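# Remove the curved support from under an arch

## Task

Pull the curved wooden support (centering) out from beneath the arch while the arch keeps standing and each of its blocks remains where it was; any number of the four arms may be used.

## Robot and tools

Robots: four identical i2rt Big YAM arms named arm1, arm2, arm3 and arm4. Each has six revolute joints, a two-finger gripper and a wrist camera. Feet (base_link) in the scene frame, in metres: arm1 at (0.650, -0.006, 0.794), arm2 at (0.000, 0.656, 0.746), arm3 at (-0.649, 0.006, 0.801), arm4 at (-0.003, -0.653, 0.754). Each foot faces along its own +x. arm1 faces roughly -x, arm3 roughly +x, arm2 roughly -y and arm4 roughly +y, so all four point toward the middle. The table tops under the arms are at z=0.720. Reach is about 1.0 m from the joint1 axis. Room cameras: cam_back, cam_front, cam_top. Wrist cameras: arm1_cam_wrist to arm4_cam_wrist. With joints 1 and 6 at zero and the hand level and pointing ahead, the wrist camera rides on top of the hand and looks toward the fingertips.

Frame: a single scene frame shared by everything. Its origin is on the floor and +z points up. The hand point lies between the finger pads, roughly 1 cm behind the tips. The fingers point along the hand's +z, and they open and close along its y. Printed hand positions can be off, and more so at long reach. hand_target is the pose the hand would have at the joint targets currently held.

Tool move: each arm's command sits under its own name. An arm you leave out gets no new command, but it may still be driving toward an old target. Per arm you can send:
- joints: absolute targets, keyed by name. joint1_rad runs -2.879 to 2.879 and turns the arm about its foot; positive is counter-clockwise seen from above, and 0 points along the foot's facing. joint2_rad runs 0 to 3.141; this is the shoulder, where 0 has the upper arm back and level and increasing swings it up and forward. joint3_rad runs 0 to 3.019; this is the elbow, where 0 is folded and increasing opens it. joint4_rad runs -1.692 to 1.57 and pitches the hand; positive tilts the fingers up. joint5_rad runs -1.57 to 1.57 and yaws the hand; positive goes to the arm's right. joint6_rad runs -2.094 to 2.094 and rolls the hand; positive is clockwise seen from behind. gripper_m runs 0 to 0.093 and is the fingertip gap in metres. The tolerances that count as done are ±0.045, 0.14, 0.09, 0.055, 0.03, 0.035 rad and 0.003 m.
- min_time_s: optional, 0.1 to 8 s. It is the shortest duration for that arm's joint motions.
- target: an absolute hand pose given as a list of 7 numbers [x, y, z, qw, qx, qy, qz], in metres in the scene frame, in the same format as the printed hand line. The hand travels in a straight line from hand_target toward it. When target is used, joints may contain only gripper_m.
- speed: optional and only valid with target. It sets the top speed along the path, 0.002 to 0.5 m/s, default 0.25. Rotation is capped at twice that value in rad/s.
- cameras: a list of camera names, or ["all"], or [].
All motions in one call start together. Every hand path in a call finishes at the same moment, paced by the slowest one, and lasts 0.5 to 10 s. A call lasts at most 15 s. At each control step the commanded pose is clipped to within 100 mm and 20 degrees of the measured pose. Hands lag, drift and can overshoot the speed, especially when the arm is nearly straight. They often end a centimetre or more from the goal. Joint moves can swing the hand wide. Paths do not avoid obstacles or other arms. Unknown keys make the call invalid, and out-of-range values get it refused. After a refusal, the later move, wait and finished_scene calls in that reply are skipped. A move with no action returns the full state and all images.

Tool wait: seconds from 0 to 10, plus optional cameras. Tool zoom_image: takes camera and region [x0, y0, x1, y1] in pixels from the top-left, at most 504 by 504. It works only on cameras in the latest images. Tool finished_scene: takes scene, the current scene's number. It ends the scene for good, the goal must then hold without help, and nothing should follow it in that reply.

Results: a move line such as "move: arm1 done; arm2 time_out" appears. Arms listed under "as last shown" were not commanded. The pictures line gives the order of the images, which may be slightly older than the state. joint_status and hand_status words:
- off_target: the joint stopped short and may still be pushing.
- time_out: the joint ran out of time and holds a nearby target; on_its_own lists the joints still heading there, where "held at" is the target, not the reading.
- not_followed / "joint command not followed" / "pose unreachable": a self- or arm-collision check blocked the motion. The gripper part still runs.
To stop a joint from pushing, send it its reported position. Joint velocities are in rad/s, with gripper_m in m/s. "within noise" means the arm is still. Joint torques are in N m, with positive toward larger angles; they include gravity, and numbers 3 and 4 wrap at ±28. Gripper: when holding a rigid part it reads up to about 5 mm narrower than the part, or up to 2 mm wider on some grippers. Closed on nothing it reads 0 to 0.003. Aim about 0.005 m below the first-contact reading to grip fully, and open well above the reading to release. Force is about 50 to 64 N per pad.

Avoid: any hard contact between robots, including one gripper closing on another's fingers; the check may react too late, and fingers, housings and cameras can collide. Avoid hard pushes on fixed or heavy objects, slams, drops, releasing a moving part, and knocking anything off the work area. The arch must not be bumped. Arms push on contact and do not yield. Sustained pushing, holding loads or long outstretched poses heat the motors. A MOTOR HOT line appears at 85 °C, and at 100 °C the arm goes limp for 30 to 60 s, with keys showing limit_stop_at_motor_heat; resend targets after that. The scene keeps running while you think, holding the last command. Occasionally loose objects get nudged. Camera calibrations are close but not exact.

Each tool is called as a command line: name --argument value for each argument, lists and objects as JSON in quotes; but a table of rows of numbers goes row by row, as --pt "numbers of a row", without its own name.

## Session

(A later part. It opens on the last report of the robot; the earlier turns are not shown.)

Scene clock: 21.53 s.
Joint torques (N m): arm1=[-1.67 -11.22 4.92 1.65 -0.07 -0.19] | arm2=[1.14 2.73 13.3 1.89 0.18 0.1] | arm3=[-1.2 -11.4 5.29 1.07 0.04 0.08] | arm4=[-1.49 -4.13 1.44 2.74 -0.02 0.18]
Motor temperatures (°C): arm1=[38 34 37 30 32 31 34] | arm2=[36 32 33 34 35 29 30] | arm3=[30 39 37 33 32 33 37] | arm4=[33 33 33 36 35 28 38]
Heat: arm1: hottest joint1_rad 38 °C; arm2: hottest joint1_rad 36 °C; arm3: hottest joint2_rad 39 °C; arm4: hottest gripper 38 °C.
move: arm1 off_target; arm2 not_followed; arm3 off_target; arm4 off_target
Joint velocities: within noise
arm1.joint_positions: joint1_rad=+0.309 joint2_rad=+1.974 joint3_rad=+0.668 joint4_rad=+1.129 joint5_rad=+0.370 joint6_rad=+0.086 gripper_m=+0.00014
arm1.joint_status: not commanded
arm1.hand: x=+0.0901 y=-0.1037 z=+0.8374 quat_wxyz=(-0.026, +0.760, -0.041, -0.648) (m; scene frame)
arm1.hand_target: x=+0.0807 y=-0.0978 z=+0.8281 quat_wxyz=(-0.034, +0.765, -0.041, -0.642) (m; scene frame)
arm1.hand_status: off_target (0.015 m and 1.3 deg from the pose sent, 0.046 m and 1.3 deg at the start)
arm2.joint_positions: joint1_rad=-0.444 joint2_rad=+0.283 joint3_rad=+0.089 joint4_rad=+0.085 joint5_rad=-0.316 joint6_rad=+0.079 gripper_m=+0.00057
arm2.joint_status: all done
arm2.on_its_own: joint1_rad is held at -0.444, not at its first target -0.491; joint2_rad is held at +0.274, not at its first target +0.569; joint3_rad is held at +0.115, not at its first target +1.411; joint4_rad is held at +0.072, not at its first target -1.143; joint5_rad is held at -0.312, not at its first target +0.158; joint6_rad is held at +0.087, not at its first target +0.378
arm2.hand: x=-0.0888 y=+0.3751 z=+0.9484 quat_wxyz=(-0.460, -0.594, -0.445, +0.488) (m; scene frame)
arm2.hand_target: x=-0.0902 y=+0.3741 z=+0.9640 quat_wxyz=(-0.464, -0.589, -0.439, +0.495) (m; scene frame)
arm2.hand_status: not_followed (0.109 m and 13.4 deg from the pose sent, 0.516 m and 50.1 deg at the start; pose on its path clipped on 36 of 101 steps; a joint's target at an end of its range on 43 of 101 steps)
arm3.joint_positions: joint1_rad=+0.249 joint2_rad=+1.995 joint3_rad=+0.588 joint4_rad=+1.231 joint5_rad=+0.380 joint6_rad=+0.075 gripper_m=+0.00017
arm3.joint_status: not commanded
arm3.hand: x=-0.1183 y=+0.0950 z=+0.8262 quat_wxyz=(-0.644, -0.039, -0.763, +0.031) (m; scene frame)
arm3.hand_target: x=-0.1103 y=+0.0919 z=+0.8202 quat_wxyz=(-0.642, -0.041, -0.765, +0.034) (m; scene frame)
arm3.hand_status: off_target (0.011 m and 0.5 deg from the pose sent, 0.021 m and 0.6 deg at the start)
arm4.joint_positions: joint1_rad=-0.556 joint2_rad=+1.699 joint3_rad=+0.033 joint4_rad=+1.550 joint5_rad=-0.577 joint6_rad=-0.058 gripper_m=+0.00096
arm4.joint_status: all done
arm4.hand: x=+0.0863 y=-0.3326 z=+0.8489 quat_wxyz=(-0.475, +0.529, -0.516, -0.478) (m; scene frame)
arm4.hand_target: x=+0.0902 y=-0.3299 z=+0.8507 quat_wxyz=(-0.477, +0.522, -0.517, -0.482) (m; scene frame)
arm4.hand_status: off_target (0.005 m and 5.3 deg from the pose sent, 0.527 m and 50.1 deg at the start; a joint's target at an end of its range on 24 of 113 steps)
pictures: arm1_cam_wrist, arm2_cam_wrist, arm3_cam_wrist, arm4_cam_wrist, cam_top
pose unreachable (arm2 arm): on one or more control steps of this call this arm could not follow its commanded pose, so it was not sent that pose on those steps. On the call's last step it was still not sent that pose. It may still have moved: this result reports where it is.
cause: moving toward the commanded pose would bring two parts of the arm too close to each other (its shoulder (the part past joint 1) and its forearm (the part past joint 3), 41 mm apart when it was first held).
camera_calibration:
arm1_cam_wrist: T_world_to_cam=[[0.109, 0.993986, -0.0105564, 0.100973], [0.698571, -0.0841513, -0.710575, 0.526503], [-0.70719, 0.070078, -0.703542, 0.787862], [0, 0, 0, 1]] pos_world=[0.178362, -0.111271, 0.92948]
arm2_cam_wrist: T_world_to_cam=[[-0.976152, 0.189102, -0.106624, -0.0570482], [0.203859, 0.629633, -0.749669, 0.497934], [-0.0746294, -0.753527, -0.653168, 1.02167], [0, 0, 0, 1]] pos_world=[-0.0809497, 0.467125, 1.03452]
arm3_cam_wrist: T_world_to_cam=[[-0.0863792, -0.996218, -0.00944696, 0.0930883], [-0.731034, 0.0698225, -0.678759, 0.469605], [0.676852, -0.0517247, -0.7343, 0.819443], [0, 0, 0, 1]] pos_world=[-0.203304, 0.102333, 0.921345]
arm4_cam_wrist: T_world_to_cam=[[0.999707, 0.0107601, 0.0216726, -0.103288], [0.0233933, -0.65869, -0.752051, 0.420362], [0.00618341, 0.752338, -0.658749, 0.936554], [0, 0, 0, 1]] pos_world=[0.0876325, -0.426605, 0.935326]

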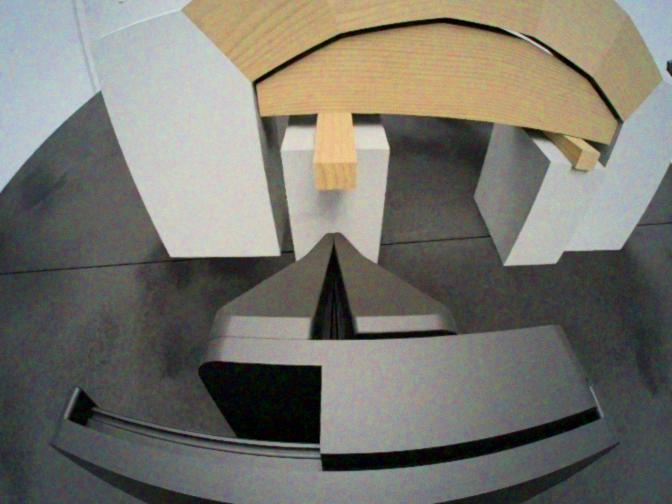

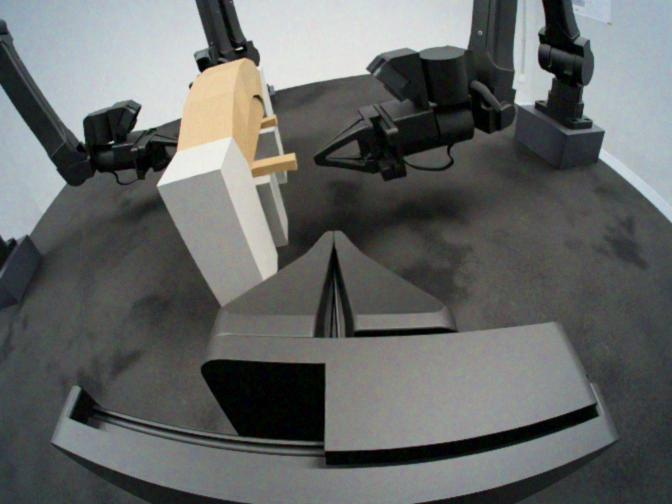

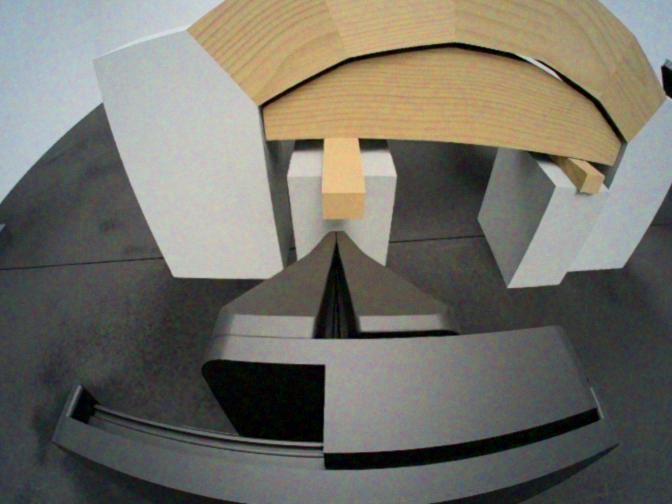

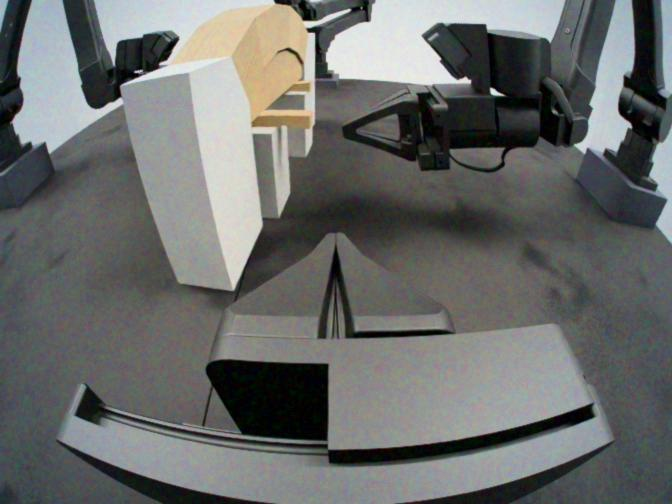

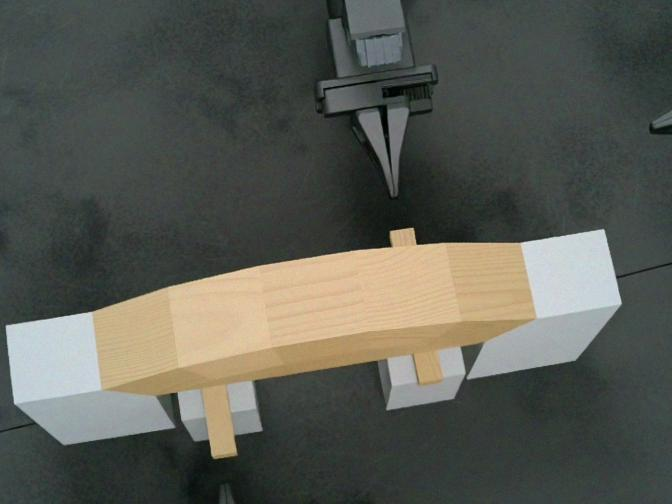

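move --arm3 '{"target":[-0.075,0.086,0.8205,0.6419,0.0408,0.7650,-0.0342],"speed":0.05}' --arm1 '{"target":[0.043,-0.0935,0.84,0.0342,-0.7650,0.0408,0.6419],"speed":0.05}' --cameras '["arm1_cam_wrist","arm3_cam_wrist","arm4_cam_wrist","arm2_cam_wrist","cam_top"]'

zoom_image --camera "arm4_cam_wrist" --region '[230, 60, 430, 210]'

zoom_image --camera "arm2_cam_wrist" --region '[200, 90, 400, 240]'

Scene clock: 23.67 s.
Joint torques (N m): arm1=[-1.79 -12.22 6.08 1.61 -0.08 -0.22] | arm2=[1.03 2.61 13.27 1.89 0.17 0.09] | arm3=[-1.44 -12.16 6.63 0.96 0.05 -0.01] | arm4=[-1.61 -4.13 1.28 2.76 -0.06 0.16]
Motor temperatures (°C): arm1=[37 34 37 30 32 31 33] | arm2=[36 32 34 34 35 29 31] | arm3=[30 40 37 33 32 32 37] | arm4=[33 33 33 36 35 28 38]
Heat: arm1: hottest joint1_rad 37 °C; arm2: hottest joint1_rad 36 °C; arm3: hottest joint2_rad 40 °C; arm4: hottest gripper 38 °C.
move: arm1 off_target; arm3 off_target
Joint velocities: within noise
arm1.joint_positions: joint1_rad=+0.278 joint2_rad=+1.974 joint3_rad=+0.755 joint4_rad=+1.035 joint5_rad=+0.339 joint6_rad=+0.083 gripper_m=+0.00014
arm1.joint_status: not commanded
arm1.hand: x=+0.0563 y=-0.0996 z=+0.8459 quat_wxyz=(-0.026, +0.763, -0.040, -0.645) (m; scene frame)
arm1.hand_target: x=+0.0438 y=-0.0933 z=+0.8402 quat_wxyz=(-0.034, +0.765, -0.041, -0.642) (m; scene frame)
arm1.hand_status: off_target (0.016 m and 1.0 deg from the pose sent, 0.048 m and 1.3 deg at the start)
arm2, arm4: as last shown
arm2.on_its_own: joint1_rad is held at -0.444, not at its first target -0.491; joint2_rad is held at +0.274, not at its first target +0.569; joint3_rad is held at +0.115, not at its first target +1.411; joint4_rad is held at +0.072, not at its first target -1.143; joint5_rad is held at -0.312, not at its first target +0.158; joint6_rad is held at +0.087, not at its first target +0.378
arm3.joint_positions: joint1_rad=+0.214 joint2_rad=+2.014 joint3_rad=+0.670 joint4_rad=+1.169 joint5_rad=+0.343 joint6_rad=+0.075 gripper_m=+0.00017
arm3.joint_status: not commanded
arm3.hand: x=-0.0863 y=+0.0905 z=+0.8261 quat_wxyz=(-0.643, -0.040, -0.764, +0.028) (m; scene frame)
arm3.hand_target: x=-0.0755 y=+0.0859 z=+0.8207 quat_wxyz=(-0.642, -0.041, -0.765, +0.034) (m; scene frame)
arm3.hand_status: off_target (0.013 m and 0.7 deg from the pose sent, 0.045 m and 0.5 deg at the start)
pictures: arm1_cam_wrist, arm2_cam_wrist, arm3_cam_wrist, arm4_cam_wrist, cam_top
camera_calibration:
arm1_cam_wrist: T_world_to_cam=[[0.108936, 0.994001, -0.00972423, 0.0999851], [0.704003, -0.0840534, -0.705206, 0.551694], [-0.701793, 0.0699767, -0.708936, 0.773933], [0, 0, 0, 1]] pos_world=[0.143854, -0.107171, 0.938699]
arm2_cam_wrist: T_world_to_cam=[[-0.976152, 0.189102, -0.106624, -0.0570482], [0.203859, 0.629633, -0.749669, 0.497934], [-0.0746294, -0.753527, -0.653168, 1.02167], [0, 0, 0, 1]] pos_world=[-0.0809497, 0.467125, 1.03452]
arm3_cam_wrist: T_world_to_cam=[[-0.0843597, -0.996312, -0.0157019, 0.0966725], [-0.73206, 0.0726601, -0.677354, 0.491691], [0.675997, -0.0456467, -0.735489, 0.797933], [0, 0, 0, 1]] pos_world=[-0.171298, 0.0970126, 0.921439]
arm4_cam_wrist: T_world_to_cam=[[0.999715, 0.0107144, 0.0213151, -0.102974], [0.0230943, -0.658693, -0.752058, 0.420393], [0.00598225, 0.752336, -0.658753, 0.936574], [0, 0, 0, 1]] pos_world=[0.0876329, -0.426605, 0.935326]

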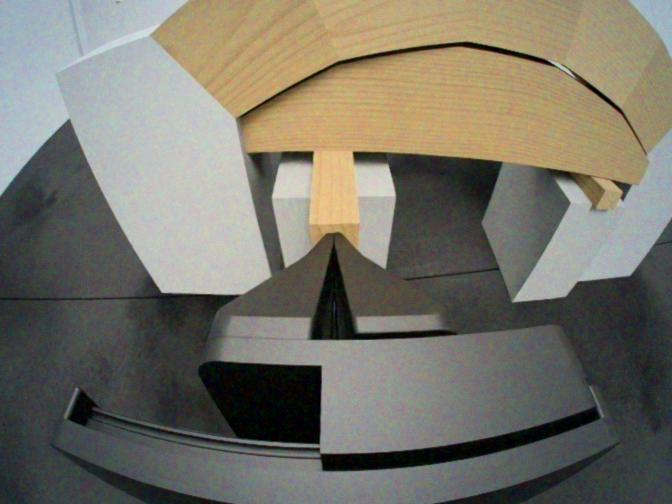

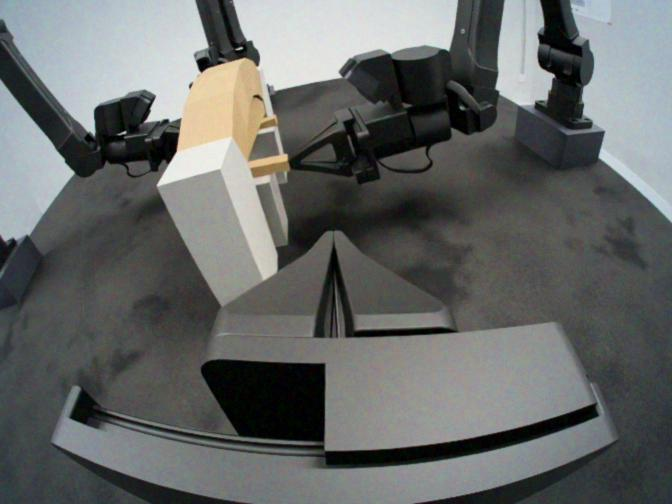

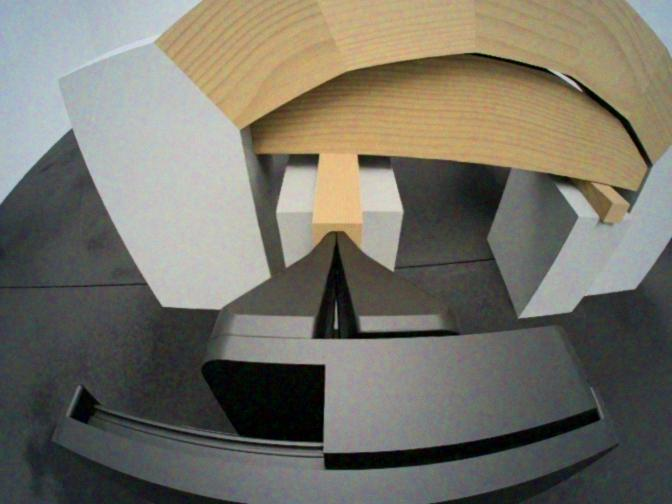

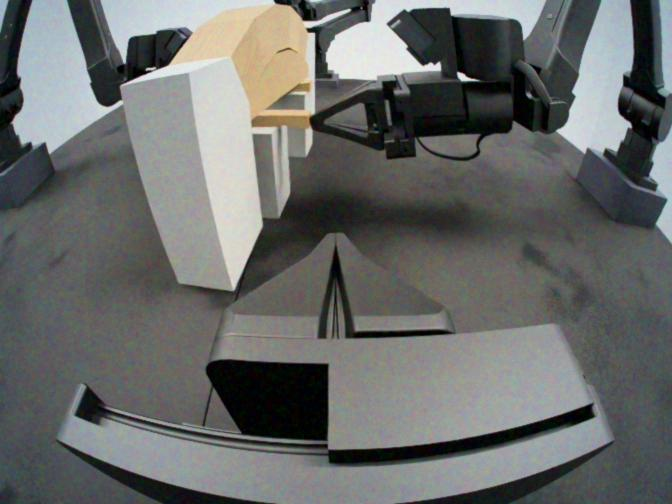

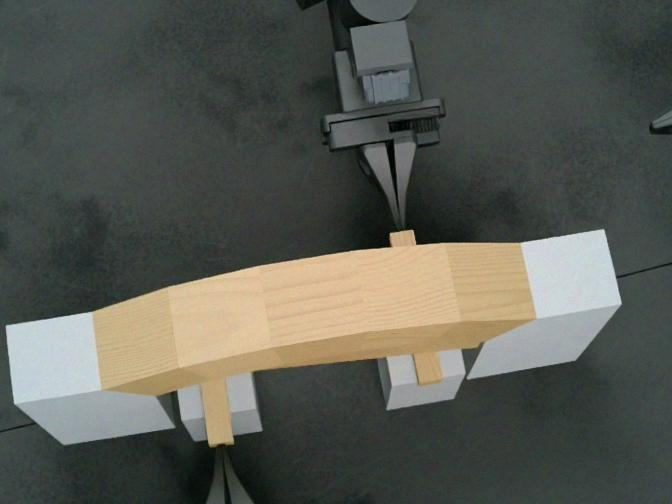

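Scaled by 2.520 from the camera's 672x504 image, which has a finer 960x720 frame.

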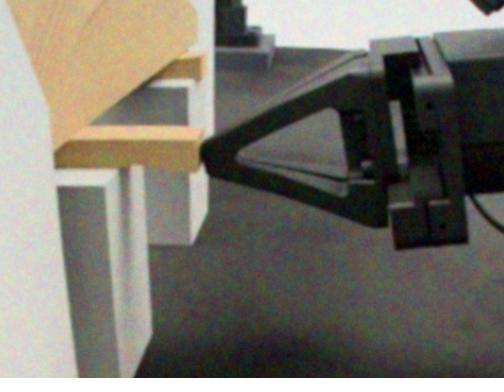

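Scaled by 2.520 from the camera's 672x504 image, which has a finer 960x720 frame.

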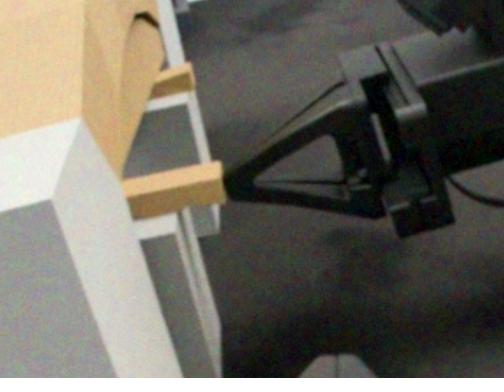

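zoom_image --camera "cam_top" --region '[90, 240, 500, 480]'

zoom_image --camera "arm3_cam_wrist" --region '[220, 30, 660, 260]'

zoom_image --camera "arm1_cam_wrist" --region '[220, 30, 660, 260]'

Scaled by 1.229 from the camera's 672x504 image, which has a finer 960x720 frame.

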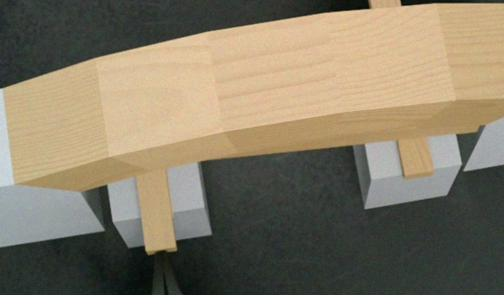

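Scaled by 1.145 from the camera's 672x504 image, which has a finer 960x720 frame.

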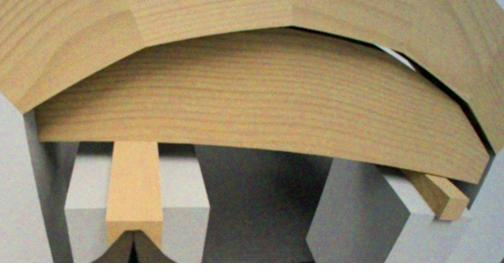

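Scaled by 1.145 from the camera's 672x504 image, which has a finer 960x720 frame.

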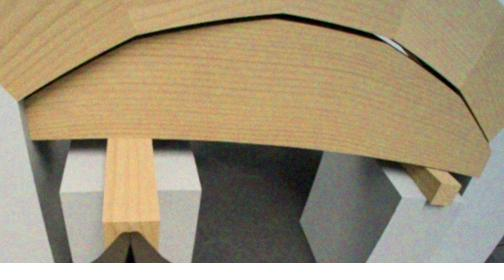

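move --arm3 '{"target":[-0.13,0.092,0.835,0.6419,0.0408,0.7650,-0.0342],"speed":0.15}' --arm1 '{"target":[0.15,-0.105,0.85,0.0342,-0.7650,0.0408,0.6419],"speed":0.15}'

move --arm3 '{"target":[-0.11,-0.003,0.843,0.7061,0.0376,0.7061,-0.0376],"speed":0.15,"joints":{"gripper_m":0.093}}' --arm1 '{"target":[0.17,-0.02,0.87,-0.4727,-0.4727,0.5259,0.5259],"speed":0.25,"joints":{"gripper_m":0.093}}' --cameras '["arm1_cam_wrist","arm3_cam_wrist","arm4_cam_wrist","arm2_cam_wrist","cam_top"]'

Scene clock: 28.37 s.
Joint torques (N m): arm1=[0.79 -12.51 1.78 3.51 0.2 -0.01] | arm2=[1.14 2.61 13.24 1.96 0.18 0.09] | arm3=[0.44 -14.68 2.67 2.19 0.32 0.11] | arm4=[-1.85 -3.96 1.35 2.73 -0.06 0.17]
Motor temperatures (°C): arm1=[37 34 38 30 32 31 33] | arm2=[36 32 34 33 35 29 31] | arm3=[30 40 37 33 32 32 37] | arm4=[33 33 33 36 35 28 38]
Heat: arm1: hottest joint3_rad 38 °C; arm2: hottest joint1_rad 36 °C; arm3: hottest joint2_rad 40 °C; arm4: hottest gripper 38 °C.
move: arm1 off_target; arm3 off_target
Joint velocities: within noise
arm1.joint_positions: joint1_rad=+0.349 joint2_rad=+1.882 joint3_rad=+0.518 joint4_rad=+1.133 joint5_rad=+0.433 joint6_rad=+0.086 gripper_m=+0.00014
arm1.joint_status: not commanded
arm1.hand: x=+0.1468 y=-0.0982 z=+0.8387 quat_wxyz=(-0.045, +0.774, -0.039, -0.630) (m; scene frame)
arm1.hand_target: x=+0.1498 y=-0.1049 z=+0.8498 quat_wxyz=(-0.034, +0.765, -0.041, -0.642) (m; scene frame)
arm1.hand_status: off_target (0.014 m and 2.2 deg from the pose sent, 0.094 m and 1.0 deg at the start)
arm2, arm4: as last shown
arm2.on_its_own: joint1_rad is held at -0.444, not at its first target -0.491; joint2_rad is held at +0.274, not at its first target +0.569; joint3_rad is held at +0.115, not at its first target +1.411; joint4_rad is held at +0.072, not at its first target -1.143; joint5_rad is held at -0.312, not at its first target +0.158; joint6_rad is held at +0.087, not at its first target +0.378
arm3.joint_positions: joint1_rad=+0.244 joint2_rad=+1.971 joint3_rad=+0.556 joint4_rad=+1.197 joint5_rad=+0.387 joint6_rad=+0.075 gripper_m=+0.00017
arm3.joint_status: not commanded
arm3.hand: x=-0.1302 y=+0.0877 z=+0.8210 quat_wxyz=(-0.628, -0.038, -0.776, +0.041) (m; scene frame)
arm3.hand_target: x=-0.1300 y=+0.0918 z=+0.8348 quat_wxyz=(-0.642, -0.041, -0.765, +0.034) (m; scene frame)
arm3.hand_status: off_target (0.015 m and 2.2 deg from the pose sent, 0.045 m and 0.7 deg at the start)
pictures: none

Scene clock: 32.50 s.
Joint torques (N m): arm1=[-1.73 -8.12 0.81 3.58 -0.12 -0.06] | arm2=[1.32 2.61 13.24 1.91 0.19 0.07] | arm3=[-1.03 -11.28 3.85 2.26 0 -0.04] | arm4=[-1.38 -4.19 1.35 2.55 -0.01 0.19]
Motor temperatures (°C): arm1=[37 34 37 30 32 31 33] | arm2=[36 32 35 33 35 29 31] | arm3=[30 40 37 33 32 32 37] | arm4=[33 33 33 36 35 28 38]
Heat: arm1: hottest joint1_rad 37 °C; arm2: hottest joint1_rad 36 °C; arm3: hottest joint2_rad 40 °C; arm4: hottest gripper 38 °C.
move: arm1 off_target; arm3 done
Joint velocities: within noise
arm1.joint_positions: joint1_rad=+0.145 joint2_rad=+1.922 joint3_rad=+0.414 joint4_rad=+1.513 joint5_rad=+0.214 joint6_rad=+1.569 gripper_m=+0.09289
arm1.joint_status: all done
arm1.hand: x=+0.1658 y=-0.0276 z=+0.8786 quat_wxyz=(+0.476, +0.476, -0.518, -0.528) (m; scene frame)
arm1.hand_target: x=+0.1701 y=-0.0201 z=+0.8703 quat_wxyz=(+0.473, +0.473, -0.526, -0.526) (m; scene frame)
arm1.hand_status: off_target (0.012 m and 1.0 deg from the pose sent, 0.087 m and 91.7 deg at the start)
arm2, arm4: as last shown
arm2.on_its_own: joint1_rad is held at -0.444, not at its first target -0.491; joint2_rad is held at +0.274, not at its first target +0.569; joint3_rad is held at +0.115, not at its first target +1.411; joint4_rad is held at +0.072, not at its first target -1.143; joint5_rad is held at -0.312, not at its first target +0.158; joint6_rad is held at +0.087, not at its first target +0.378
arm3.joint_positions: joint1_rad=-0.002 joint2_rad=+2.068 joint3_rad=+0.561 joint4_rad=+1.495 joint5_rad=+0.137 joint6_rad=+0.017 gripper_m=+0.09291
arm3.joint_status: all done
arm3.hand: x=-0.1153 y=+0.0012 z=+0.8438 quat_wxyz=(-0.700, -0.039, -0.713, +0.032) (m; scene frame)
arm3.hand_target: x=-0.1101 y=-0.0031 z=+0.8430 quat_wxyz=(-0.706, -0.038, -0.706, +0.038) (m; scene frame)
arm3.hand_status: done (0.007 m and 1.2 deg from the pose sent, 0.096 m and 12.0 deg at the start)
pictures: arm1_cam_wrist, arm2_cam_wrist, arm3_cam_wrist, arm4_cam_wrist, cam_top
camera_calibration:
arm1_cam_wrist: T_world_to_cam=[[0.00497331, 0.00871199, -0.99995, 0.876873], [0.501551, -0.865113, -0.00504274, -0.0994294], [-0.865114, -0.501501, -0.00867199, 0.264919], [0, 0, 0, 1]] pos_world=[0.274693, 0.0392, 0.878625]
arm2_cam_wrist: T_world_to_cam=[[-0.976152, 0.189102, -0.106624, -0.0570482], [0.203859, 0.629633, -0.749669, 0.497934], [-0.0746294, -0.753527, -0.653168, 1.02167], [0, 0, 0, 1]] pos_world=[-0.0809497, 0.467125, 1.03452]
arm3_cam_wrist: T_world_to_cam=[[-0.0867794, -0.996143, -0.0129534, 0.00296734], [-0.620688, 0.0642327, -0.781422, 0.589643], [0.779241, -0.0597713, -0.623868, 0.744189], [0, 0, 0, 1]] pos_world=[-0.21366, 0.00956267, 0.925075]
arm4_cam_wrist: T_world_to_cam=[[0.999715, 0.0107144, 0.0213151, -0.102974], [0.0230943, -0.658693, -0.752058, 0.420393], [0.00598225, 0.752336, -0.658753, 0.936574], [0, 0, 0, 1]] pos_world=[0.0876329, -0.426605, 0.935326]

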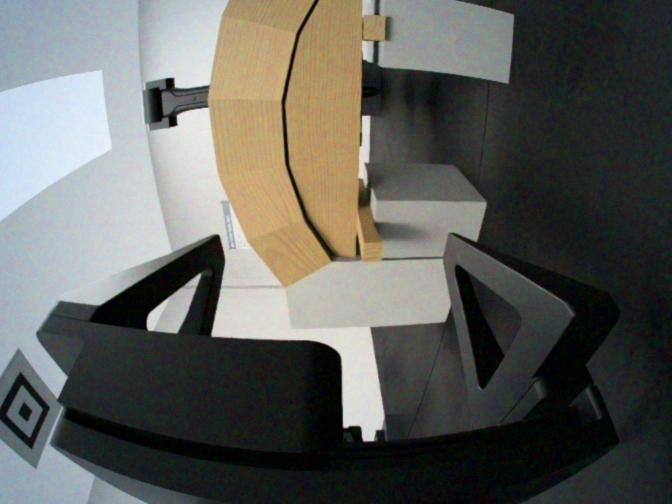

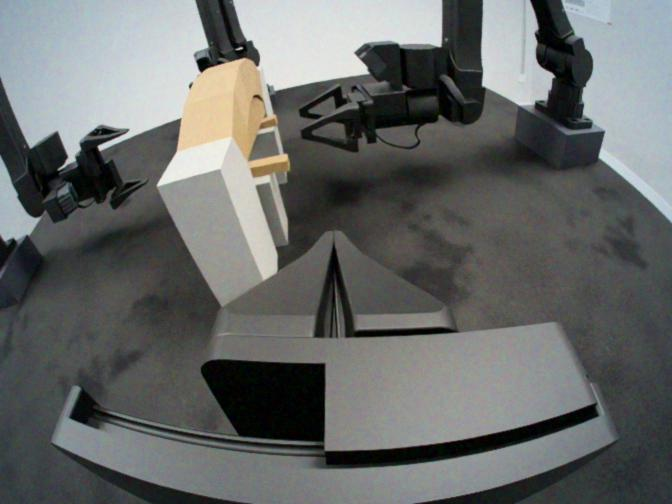

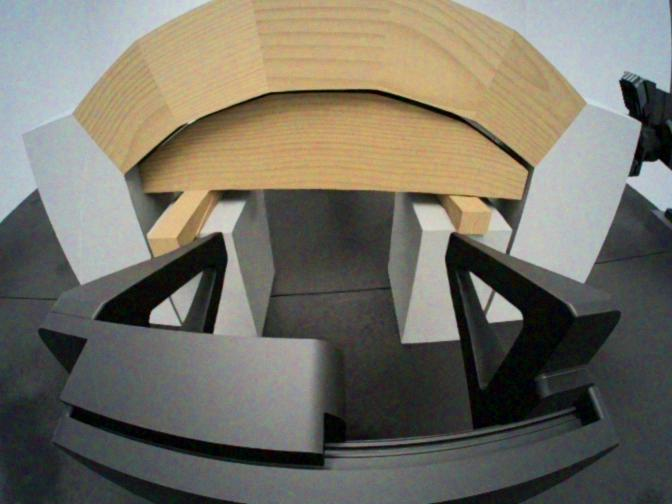

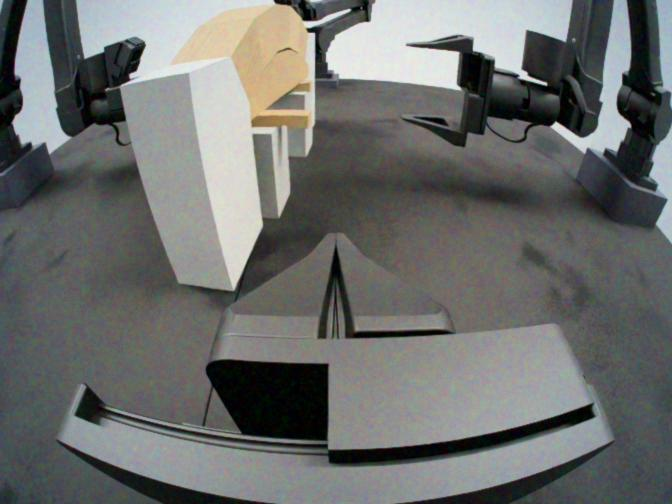

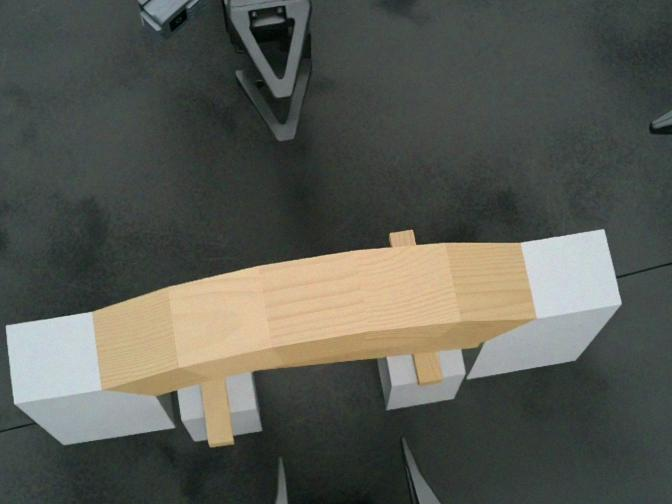

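move --arm3 '{"target":[-0.02,-0.0127,0.836,0.7061,0.0376,0.7061,-0.0376],"speed":0.08}' --cameras '["arm1_cam_wrist","arm3_cam_wrist","arm4_cam_wrist","arm2_cam_wrist","cam_top"]'

Scene clock: 35.93 s.
Joint torques (N m): arm1=[-1.67 -8.12 0.81 3.48 -0.11 -0.09] | arm2=[1.2 2.67 13.27 1.91 0.18 0.07] | arm3=[-1.14 -13.51 6.82 0.77 -0.01 0] | arm4=[-1.38 -4.42 1.24 2.71 0.01 0.18]
Motor temperatures (°C): arm1=[37 34 37 31 32 31 33] | arm2=[36 32 36 33 35 29 31] | arm3=[30 40 37 33 31 32 37] | arm4=[33 33 33 36 35 28 38]
Heat: arm1: hottest joint1_rad 37 °C; arm2: hottest joint1_rad 36 °C; arm3: hottest joint2_rad 40 °C; arm4: hottest gripper 38 °C.
move: arm3 off_target
Joint velocities: within noise
arm1, arm2, arm4: as last shown
arm1.joint_positions: joint1_rad=+0.145 joint2_rad=+1.922 joint3_rad=+0.414 joint4_rad=+1.513 joint5_rad=+0.214 joint6_rad=+1.570 gripper_m=+0.09289
arm1.hand_target: x=+0.1700 y=-0.0201 z=+0.8703 quat_wxyz=(+0.473, +0.473, -0.526, -0.526) (m; scene frame)
arm2.on_its_own: joint1_rad is held at -0.444, not at its first target -0.491; joint2_rad is held at +0.274, not at its first target +0.569; joint3_rad is held at +0.115, not at its first target +1.411; joint4_rad is held at +0.072, not at its first target -1.143; joint5_rad is held at -0.312, not at its first target +0.158; joint6_rad is held at +0.087, not at its first target +0.378
arm3.joint_positions: joint1_rad=-0.027 joint2_rad=+2.129 joint3_rad=+0.800 joint4_rad=+1.345 joint5_rad=+0.110 joint6_rad=+0.014 gripper_m=+0.09291
arm3.joint_status: not commanded
arm3.hand: x=-0.0301 y=-0.0064 z=+0.8453 quat_wxyz=(-0.710, -0.037, -0.703, +0.032) (m; scene frame)
arm3.hand_target: x=-0.0207 y=-0.0128 z=+0.8363 quat_wxyz=(-0.706, -0.038, -0.706, +0.038) (m; scene frame)
arm3.hand_status: off_target (0.015 m and 0.8 deg from the pose sent, 0.097 m and 1.2 deg at the start)
pictures: arm1_cam_wrist, arm2_cam_wrist, arm3_cam_wrist, arm4_cam_wrist, cam_top
camera_calibration:
arm1_cam_wrist: T_world_to_cam=[[0.00495181, 0.0083521, -0.999953, 0.876795], [0.501552, -0.865115, -0.00474216, -0.0996939], [-0.865113, -0.501505, -0.00847289, 0.264743], [0, 0, 0, 1]] pos_world=[0.274693, 0.0392002, 0.878524]
arm2_cam_wrist: T_world_to_cam=[[-0.976152, 0.189102, -0.106624, -0.0570482], [0.203859, 0.629633, -0.749669, 0.497934], [-0.0746294, -0.753527, -0.653168, 1.02167], [0, 0, 0, 1]] pos_world=[-0.0809497, 0.467125, 1.03452]
arm3_cam_wrist: T_world_to_cam=[[-0.0842715, -0.996363, -0.0125796, 0.00257188], [-0.598811, 0.0607294, -0.798584, 0.659268], [0.796444, -0.0597651, -0.601751, 0.659977], [0, 0, 0, 1]] pos_world=[-0.130641, 0.00196915, 0.923656]
arm4_cam_wrist: T_world_to_cam=[[0.999715, 0.0107144, 0.0213151, -0.102974], [0.0230943, -0.658693, -0.752058, 0.420393], [0.00598225, 0.752336, -0.658753, 0.936574], [0, 0, 0, 1]] pos_world=[0.0876329, -0.426605, 0.935326]

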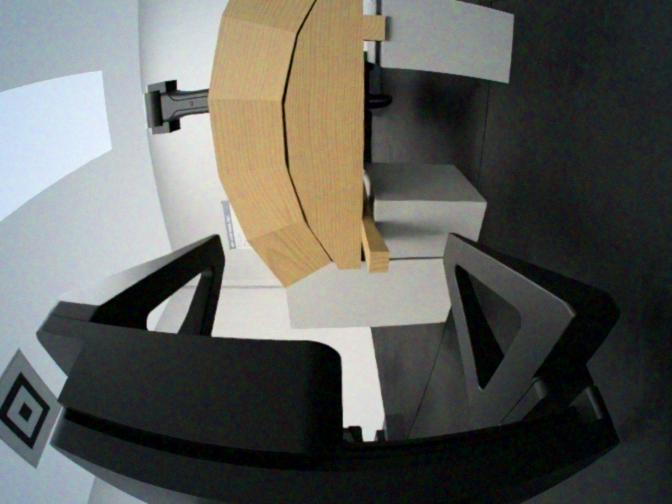

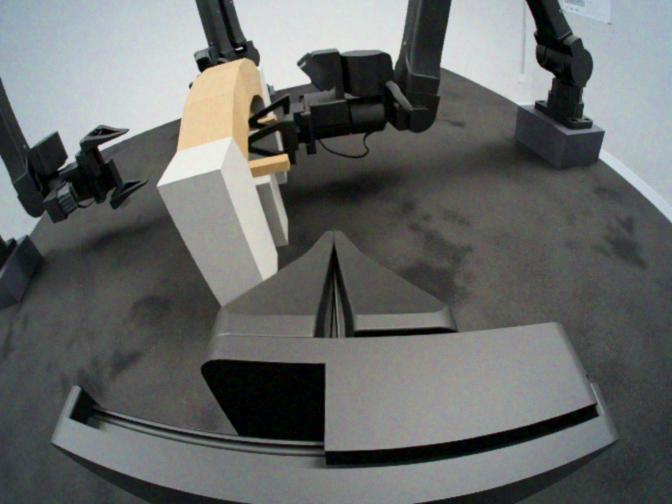

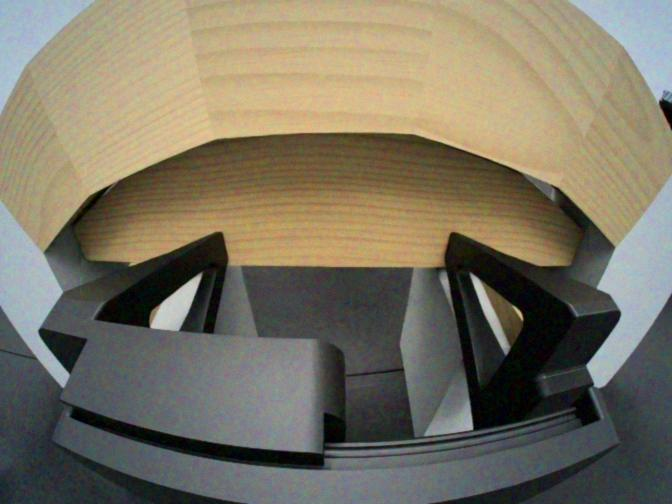

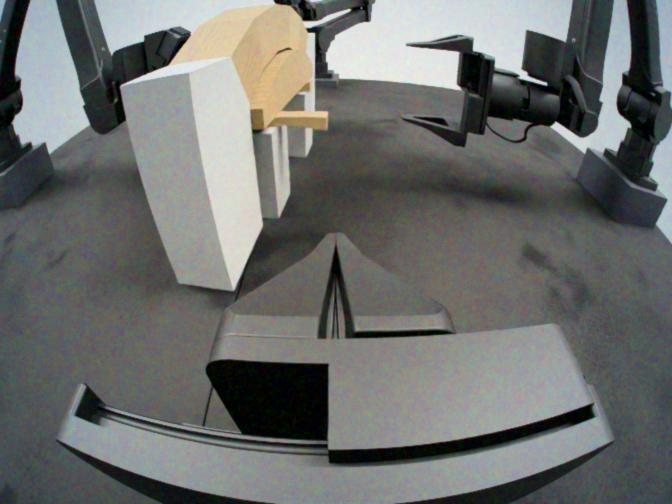

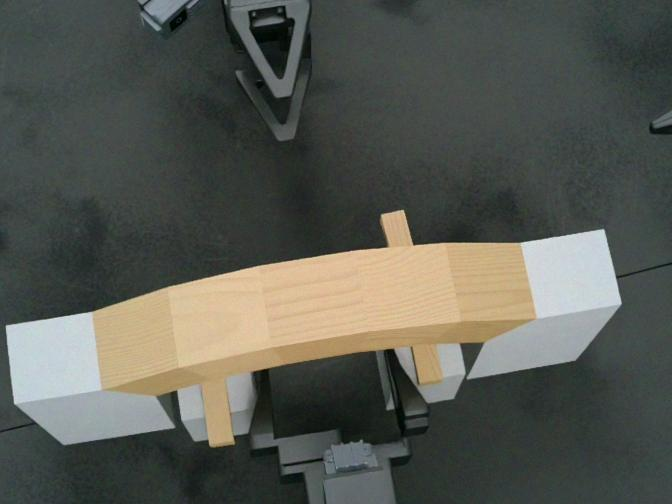

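zoom_image --camera "cam_top" --region '[360, 190, 480, 410]'

zoom_image --camera "arm4_cam_wrist" --region '[180, 40, 360, 180]'

zoom_image --camera "arm1_cam_wrist" --region '[200, 0, 500, 300]'

zoom_image --camera "arm3_cam_wrist" --region '[30, 100, 640, 400]'

Scaled by 2.291 from the camera's 672x504 image, which has a finer 960x720 frame.

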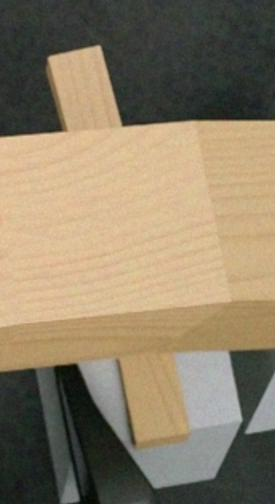

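Scaled by 2.800 from the camera's 672x504 image, which has a finer 960x720 frame.

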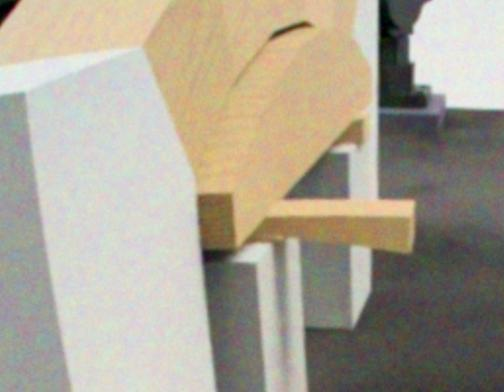

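Scaled by 1.680 from the camera's 672x504 image, which has a finer 960x720 frame.

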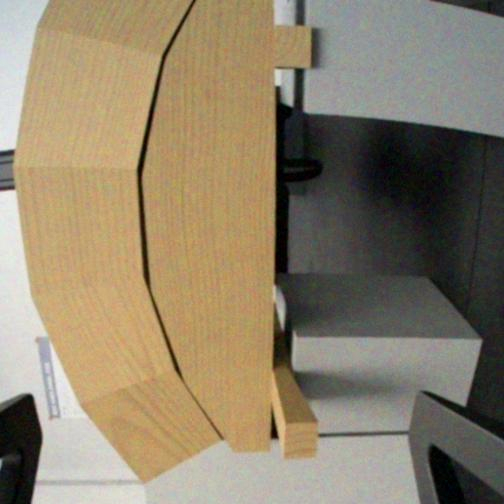

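Region (30, 100, 640, 400) is 610x300 pixels. A region can be at most 504 by 504 pixels.

move --arm3 '{"target":[0.005,-0.0155,0.836,0.7061,0.0376,0.7061,-0.0376],"speed":0.05}' --cameras '["arm1_cam_wrist","arm3_cam_wrist","arm4_cam_wrist","cam_top"]'

zoom_image --camera "arm4_cam_wrist" --region '[180, 40, 360, 180]'

zoom_image --camera "arm1_cam_wrist" --region '[200, 0, 500, 300]'

zoom_image --camera "arm3_cam_wrist" --region '[170, 80, 650, 400]'

Scene clock: 41.10 s.
Joint torques (N m): arm1=[-1.67 -8 0.85 3.49 -0.13 -0.09] | arm2=[1.38 2.61 13.31 1.94 0.18 0.09] | arm3=[-1.2 -12.86 8.05 0.35 -0.12 0.11] | arm4=[-1.49 -4.07 1.36 2.76 -0.06 0.18]
Motor temperatures (°C): arm1=[37 34 37 31 31 31 33] | arm2=[36 32 36 33 35 29 31] | arm3=[30 40 37 33 31 32 36] | arm4=[33 33 33 36 35 28 38]
Heat: arm1: hottest joint1_rad 37 °C; arm2: hottest joint1_rad 36 °C; arm3: hottest joint2_rad 40 °C; arm4: hottest gripper 38 °C.
move: arm3 off_target
Joint velocities: within noise
arm1, arm2, arm4: as last shown
arm2.on_its_own: joint1_rad is held at -0.444, not at its first target -0.491; joint2_rad is held at +0.274, not at its first target +0.569; joint3_rad is held at +0.115, not at its first target +1.411; joint4_rad is held at +0.072, not at its first target -1.143; joint5_rad is held at -0.312, not at its first target +0.158; joint6_rad is held at +0.087, not at its first target +0.378
arm3.joint_positions: joint1_rad=-0.033 joint2_rad=+2.132 joint3_rad=+0.863 joint4_rad=+1.304 joint5_rad=+0.107 joint6_rad=+0.005 gripper_m=+0.09291
arm3.joint_status: not commanded
arm3.hand: x=-0.0072 y=-0.0090 z=+0.8553 quat_wxyz=(-0.716, -0.035, -0.696, +0.036) (m; scene frame)
arm3.hand_target: x=+0.0033 y=-0.0155 z=+0.8363 quat_wxyz=(-0.706, -0.038, -0.706, +0.038) (m; scene frame)
arm3.hand_status: off_target (0.024 m and 1.7 deg from the pose sent, 0.037 m and 0.8 deg at the start)
pictures: arm1_cam_wrist, arm3_cam_wrist, arm4_cam_wrist, cam_top
camera_calibration:
arm1_cam_wrist: T_world_to_cam=[[0.00495181, 0.0083521, -0.999953, 0.876795], [0.501552, -0.865115, -0.00474216, -0.0996939], [-0.865113, -0.501505, -0.00847289, 0.264743], [0, 0, 0, 1]] pos_world=[0.274693, 0.0392002, 0.878524]
arm3_cam_wrist: T_world_to_cam=[[-0.086495, -0.996237, -0.00554665, -0.00397214], [-0.584013, 0.0552141, -0.809864, 0.69094], [0.807123, -0.0668099, -0.586591, 0.634689], [0, 0, 0, 1]] pos_world=[-0.109097, 0.000296682, 0.931848]
arm4_cam_wrist: T_world_to_cam=[[0.999715, 0.0107144, 0.0213151, -0.102974], [0.0230943, -0.658693, -0.752058, 0.420393], [0.00598225, 0.752336, -0.658753, 0.936574], [0, 0, 0, 1]] pos_world=[0.0876329, -0.426605, 0.935326]

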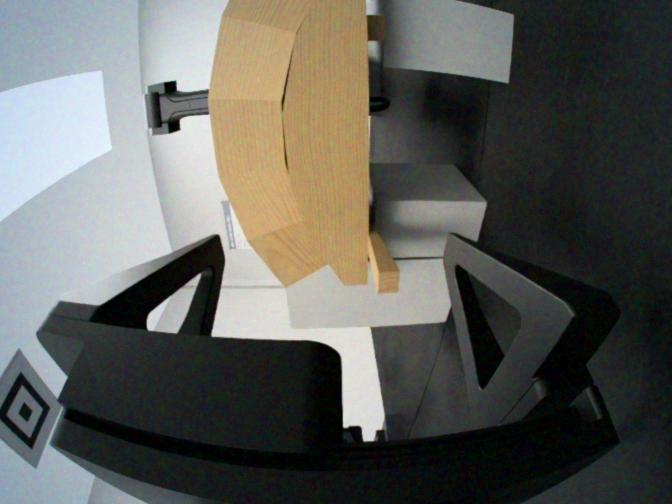

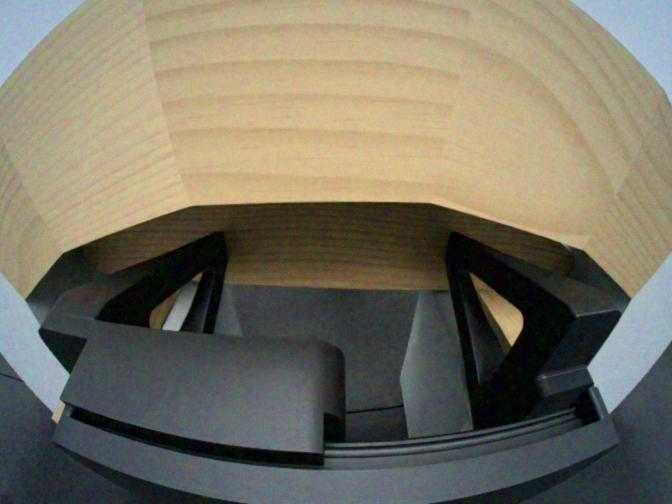

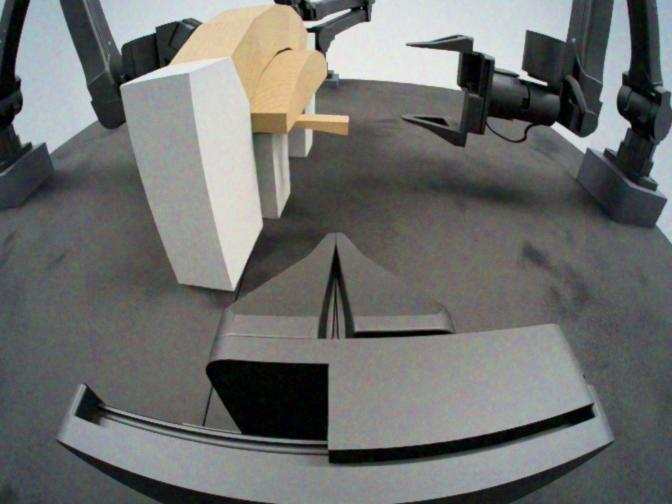

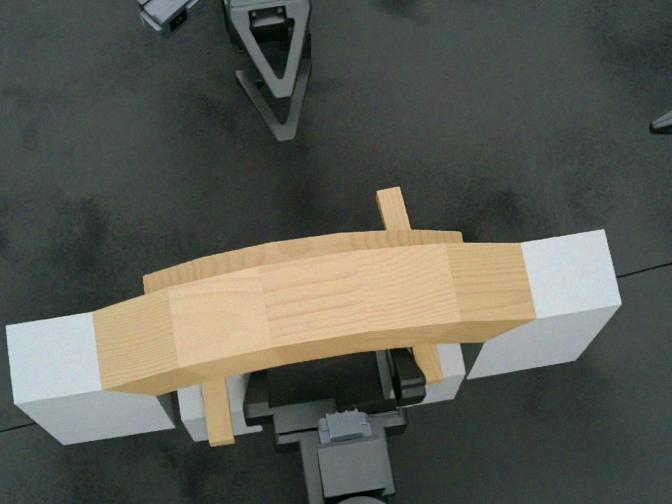

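Scaled by 2.800 from the camera's 672x504 image, which has a finer 960x720 frame.

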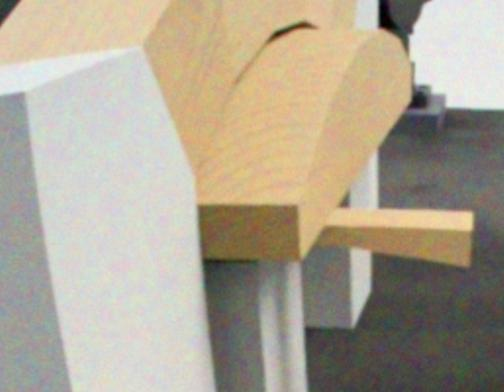

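Scaled by 1.680 from the camera's 672x504 image, which has a finer 960x720 frame.

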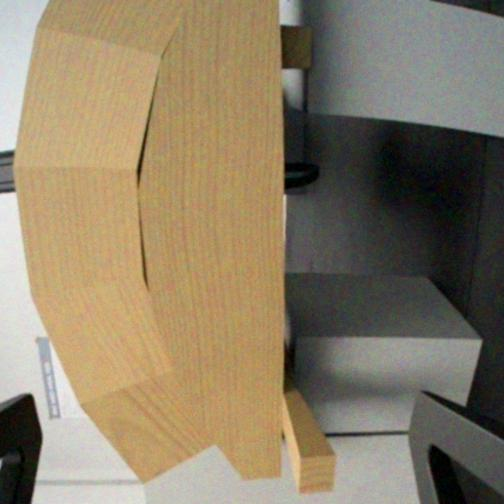

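Scaled by 1.050 from the camera's 672x504 image, which has a finer 960x720 frame.

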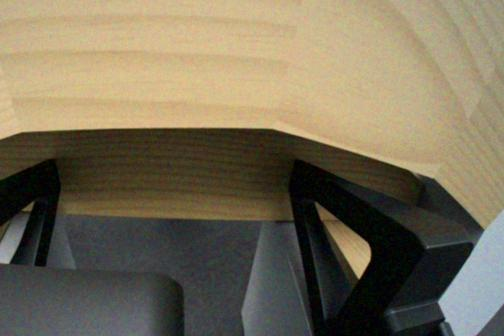

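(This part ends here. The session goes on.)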